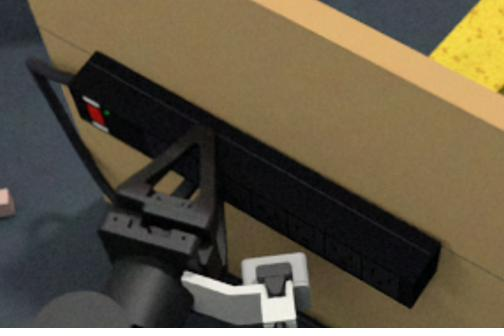

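>>> zoom_image(
  camera="cam_high",
  region=[460, 180, 540, 240],
)

>>> zoom_image(
  camera="cam_high",
  region=[325, 110, 405, 170],
)

Scaled by 6.300 from the camera's 896x504 image, which has a finer 1280x720 frame.

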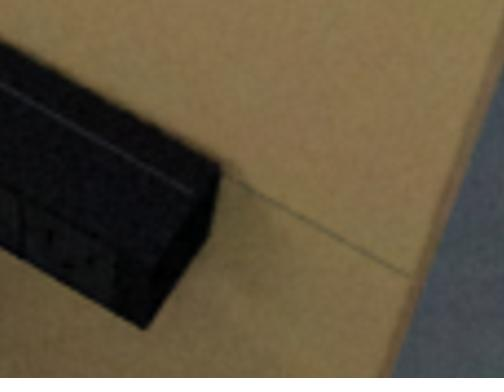

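Scaled by 6.300 from the camera's 896x504 image, which has a finer 1280x720 frame.

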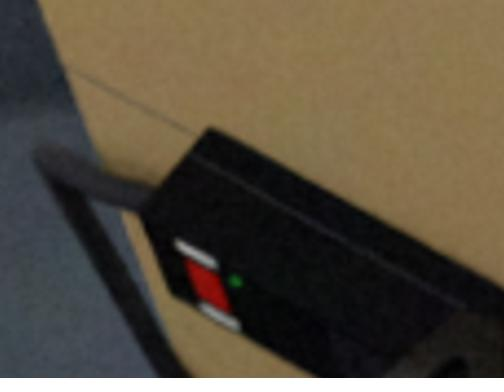

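>>> execute_actions(
  actions=[
    [[0,0,0,0,0,0,1,-0.0016,0.0041,0.0182,0,0,0.0055,-0.4],[0,0,0,0,0,0,1,-0.0016,0.0041,-0.0218,0,0,0.0055,-0.4],[0,0,0,0,0,0,1,0.0058,-0.0023,0.0165,0,0,0.0111,-0.4],[0,0,0,0,0,0,1,0.0058,-0.0023,-0.0235,0,0,0.0111,-0.4],[0,0,0,0,0,0,1,-0.0002,0.0047,0.0165,-0.0004,-0.001,0.0111,-0.4],[0,0,0,0,0,0,1,-0.0002,0.0047,-0.0235,-0.0004,-0.001,0.0111,-0.4],[0,0,0,0,0,0,1,0.0058,-0.0023,0.017,-0.0008,-0.0021,0.0111,-0.4],[0,0,0,0,0,0,1,0.0058,-0.0023,-0.023,-0.0008,-0.0021,0.0111,-0.4],[0,0,0,0,0,0,1,-0.0002,0.0047,0.0172,-0.0011,-0.0031,0.0111,-0.4],[0,0,0,0,0,0,1,-0.0002,0.0047,-0.0228,-0.0011,-0.0031,0.0111,-0.4],[0,0,0,0,0,0,1,0.0058,-0.0023,0.0175,-0.0015,-0.0042,0.0111,-0.4],[0,0,0,0,0,0,1,0.0058,-0.0023,-0.0225,-0.0015,-0.0042,0.0111,-0.4],[0,0,0,0,0,0,1,-0.0002,0.0047,0.0178,-0.0019,-0.0052,0.0111,-0.4],[0,0,0,0,0,0,1,0.0058,-0.0023,-0.0222,-0.0019,-0.0052,0.0111,-0.4],[0,0,0,0,0,0,1,0.0028,0.0012,-0.0022,-0.0019,-0.0052,0.0111,-0.4]],
  ],
)

Scene clock: 560.97 s.
left_arm: end_effector_position=(+0.3896, +0.3795, +0.1139) grip_measured=+1.000 grip_effort_nm=0.00 end_effector_quat_wxyz=(+0.589, -0.051, +0.805, +0.052) | right_arm: end_effector_position=(+0.3087, -0.0115, +0.2566) grip_measured=-0.100 grip_effort_nm=-1.03 end_effector_quat_wxyz=(+0.115, +0.103, +0.692, +0.705)
Joint positions: left_arm=[0.024 1.518 0.384 0.825 -0.132 -0.018 0.094] | right_arm=[0.244 1.327 0.453 0.913 -1.038 1.59 0.042]
Joint torques (N m): left_arm=[-0.66 -3.6 4.89 2.11 -0.21 -0.08] | right_arm=[0.76 -5.12 7.64 2.1 -0.09 0.09]
Heat: left arm: 47 °C; right arm: 44 °C.
Hand target: left_arm +0.3885, +0.3788, +0.1110; +0.589, -0.056, +0.804, +0.052 | right_arm +0.3063, -0.0079, +0.2755; +0.129, +0.073, +0.682, +0.716
Off the commanded pose: left_arm 0.003 m, 1 deg | right_arm 0.019 m, 4 deg.


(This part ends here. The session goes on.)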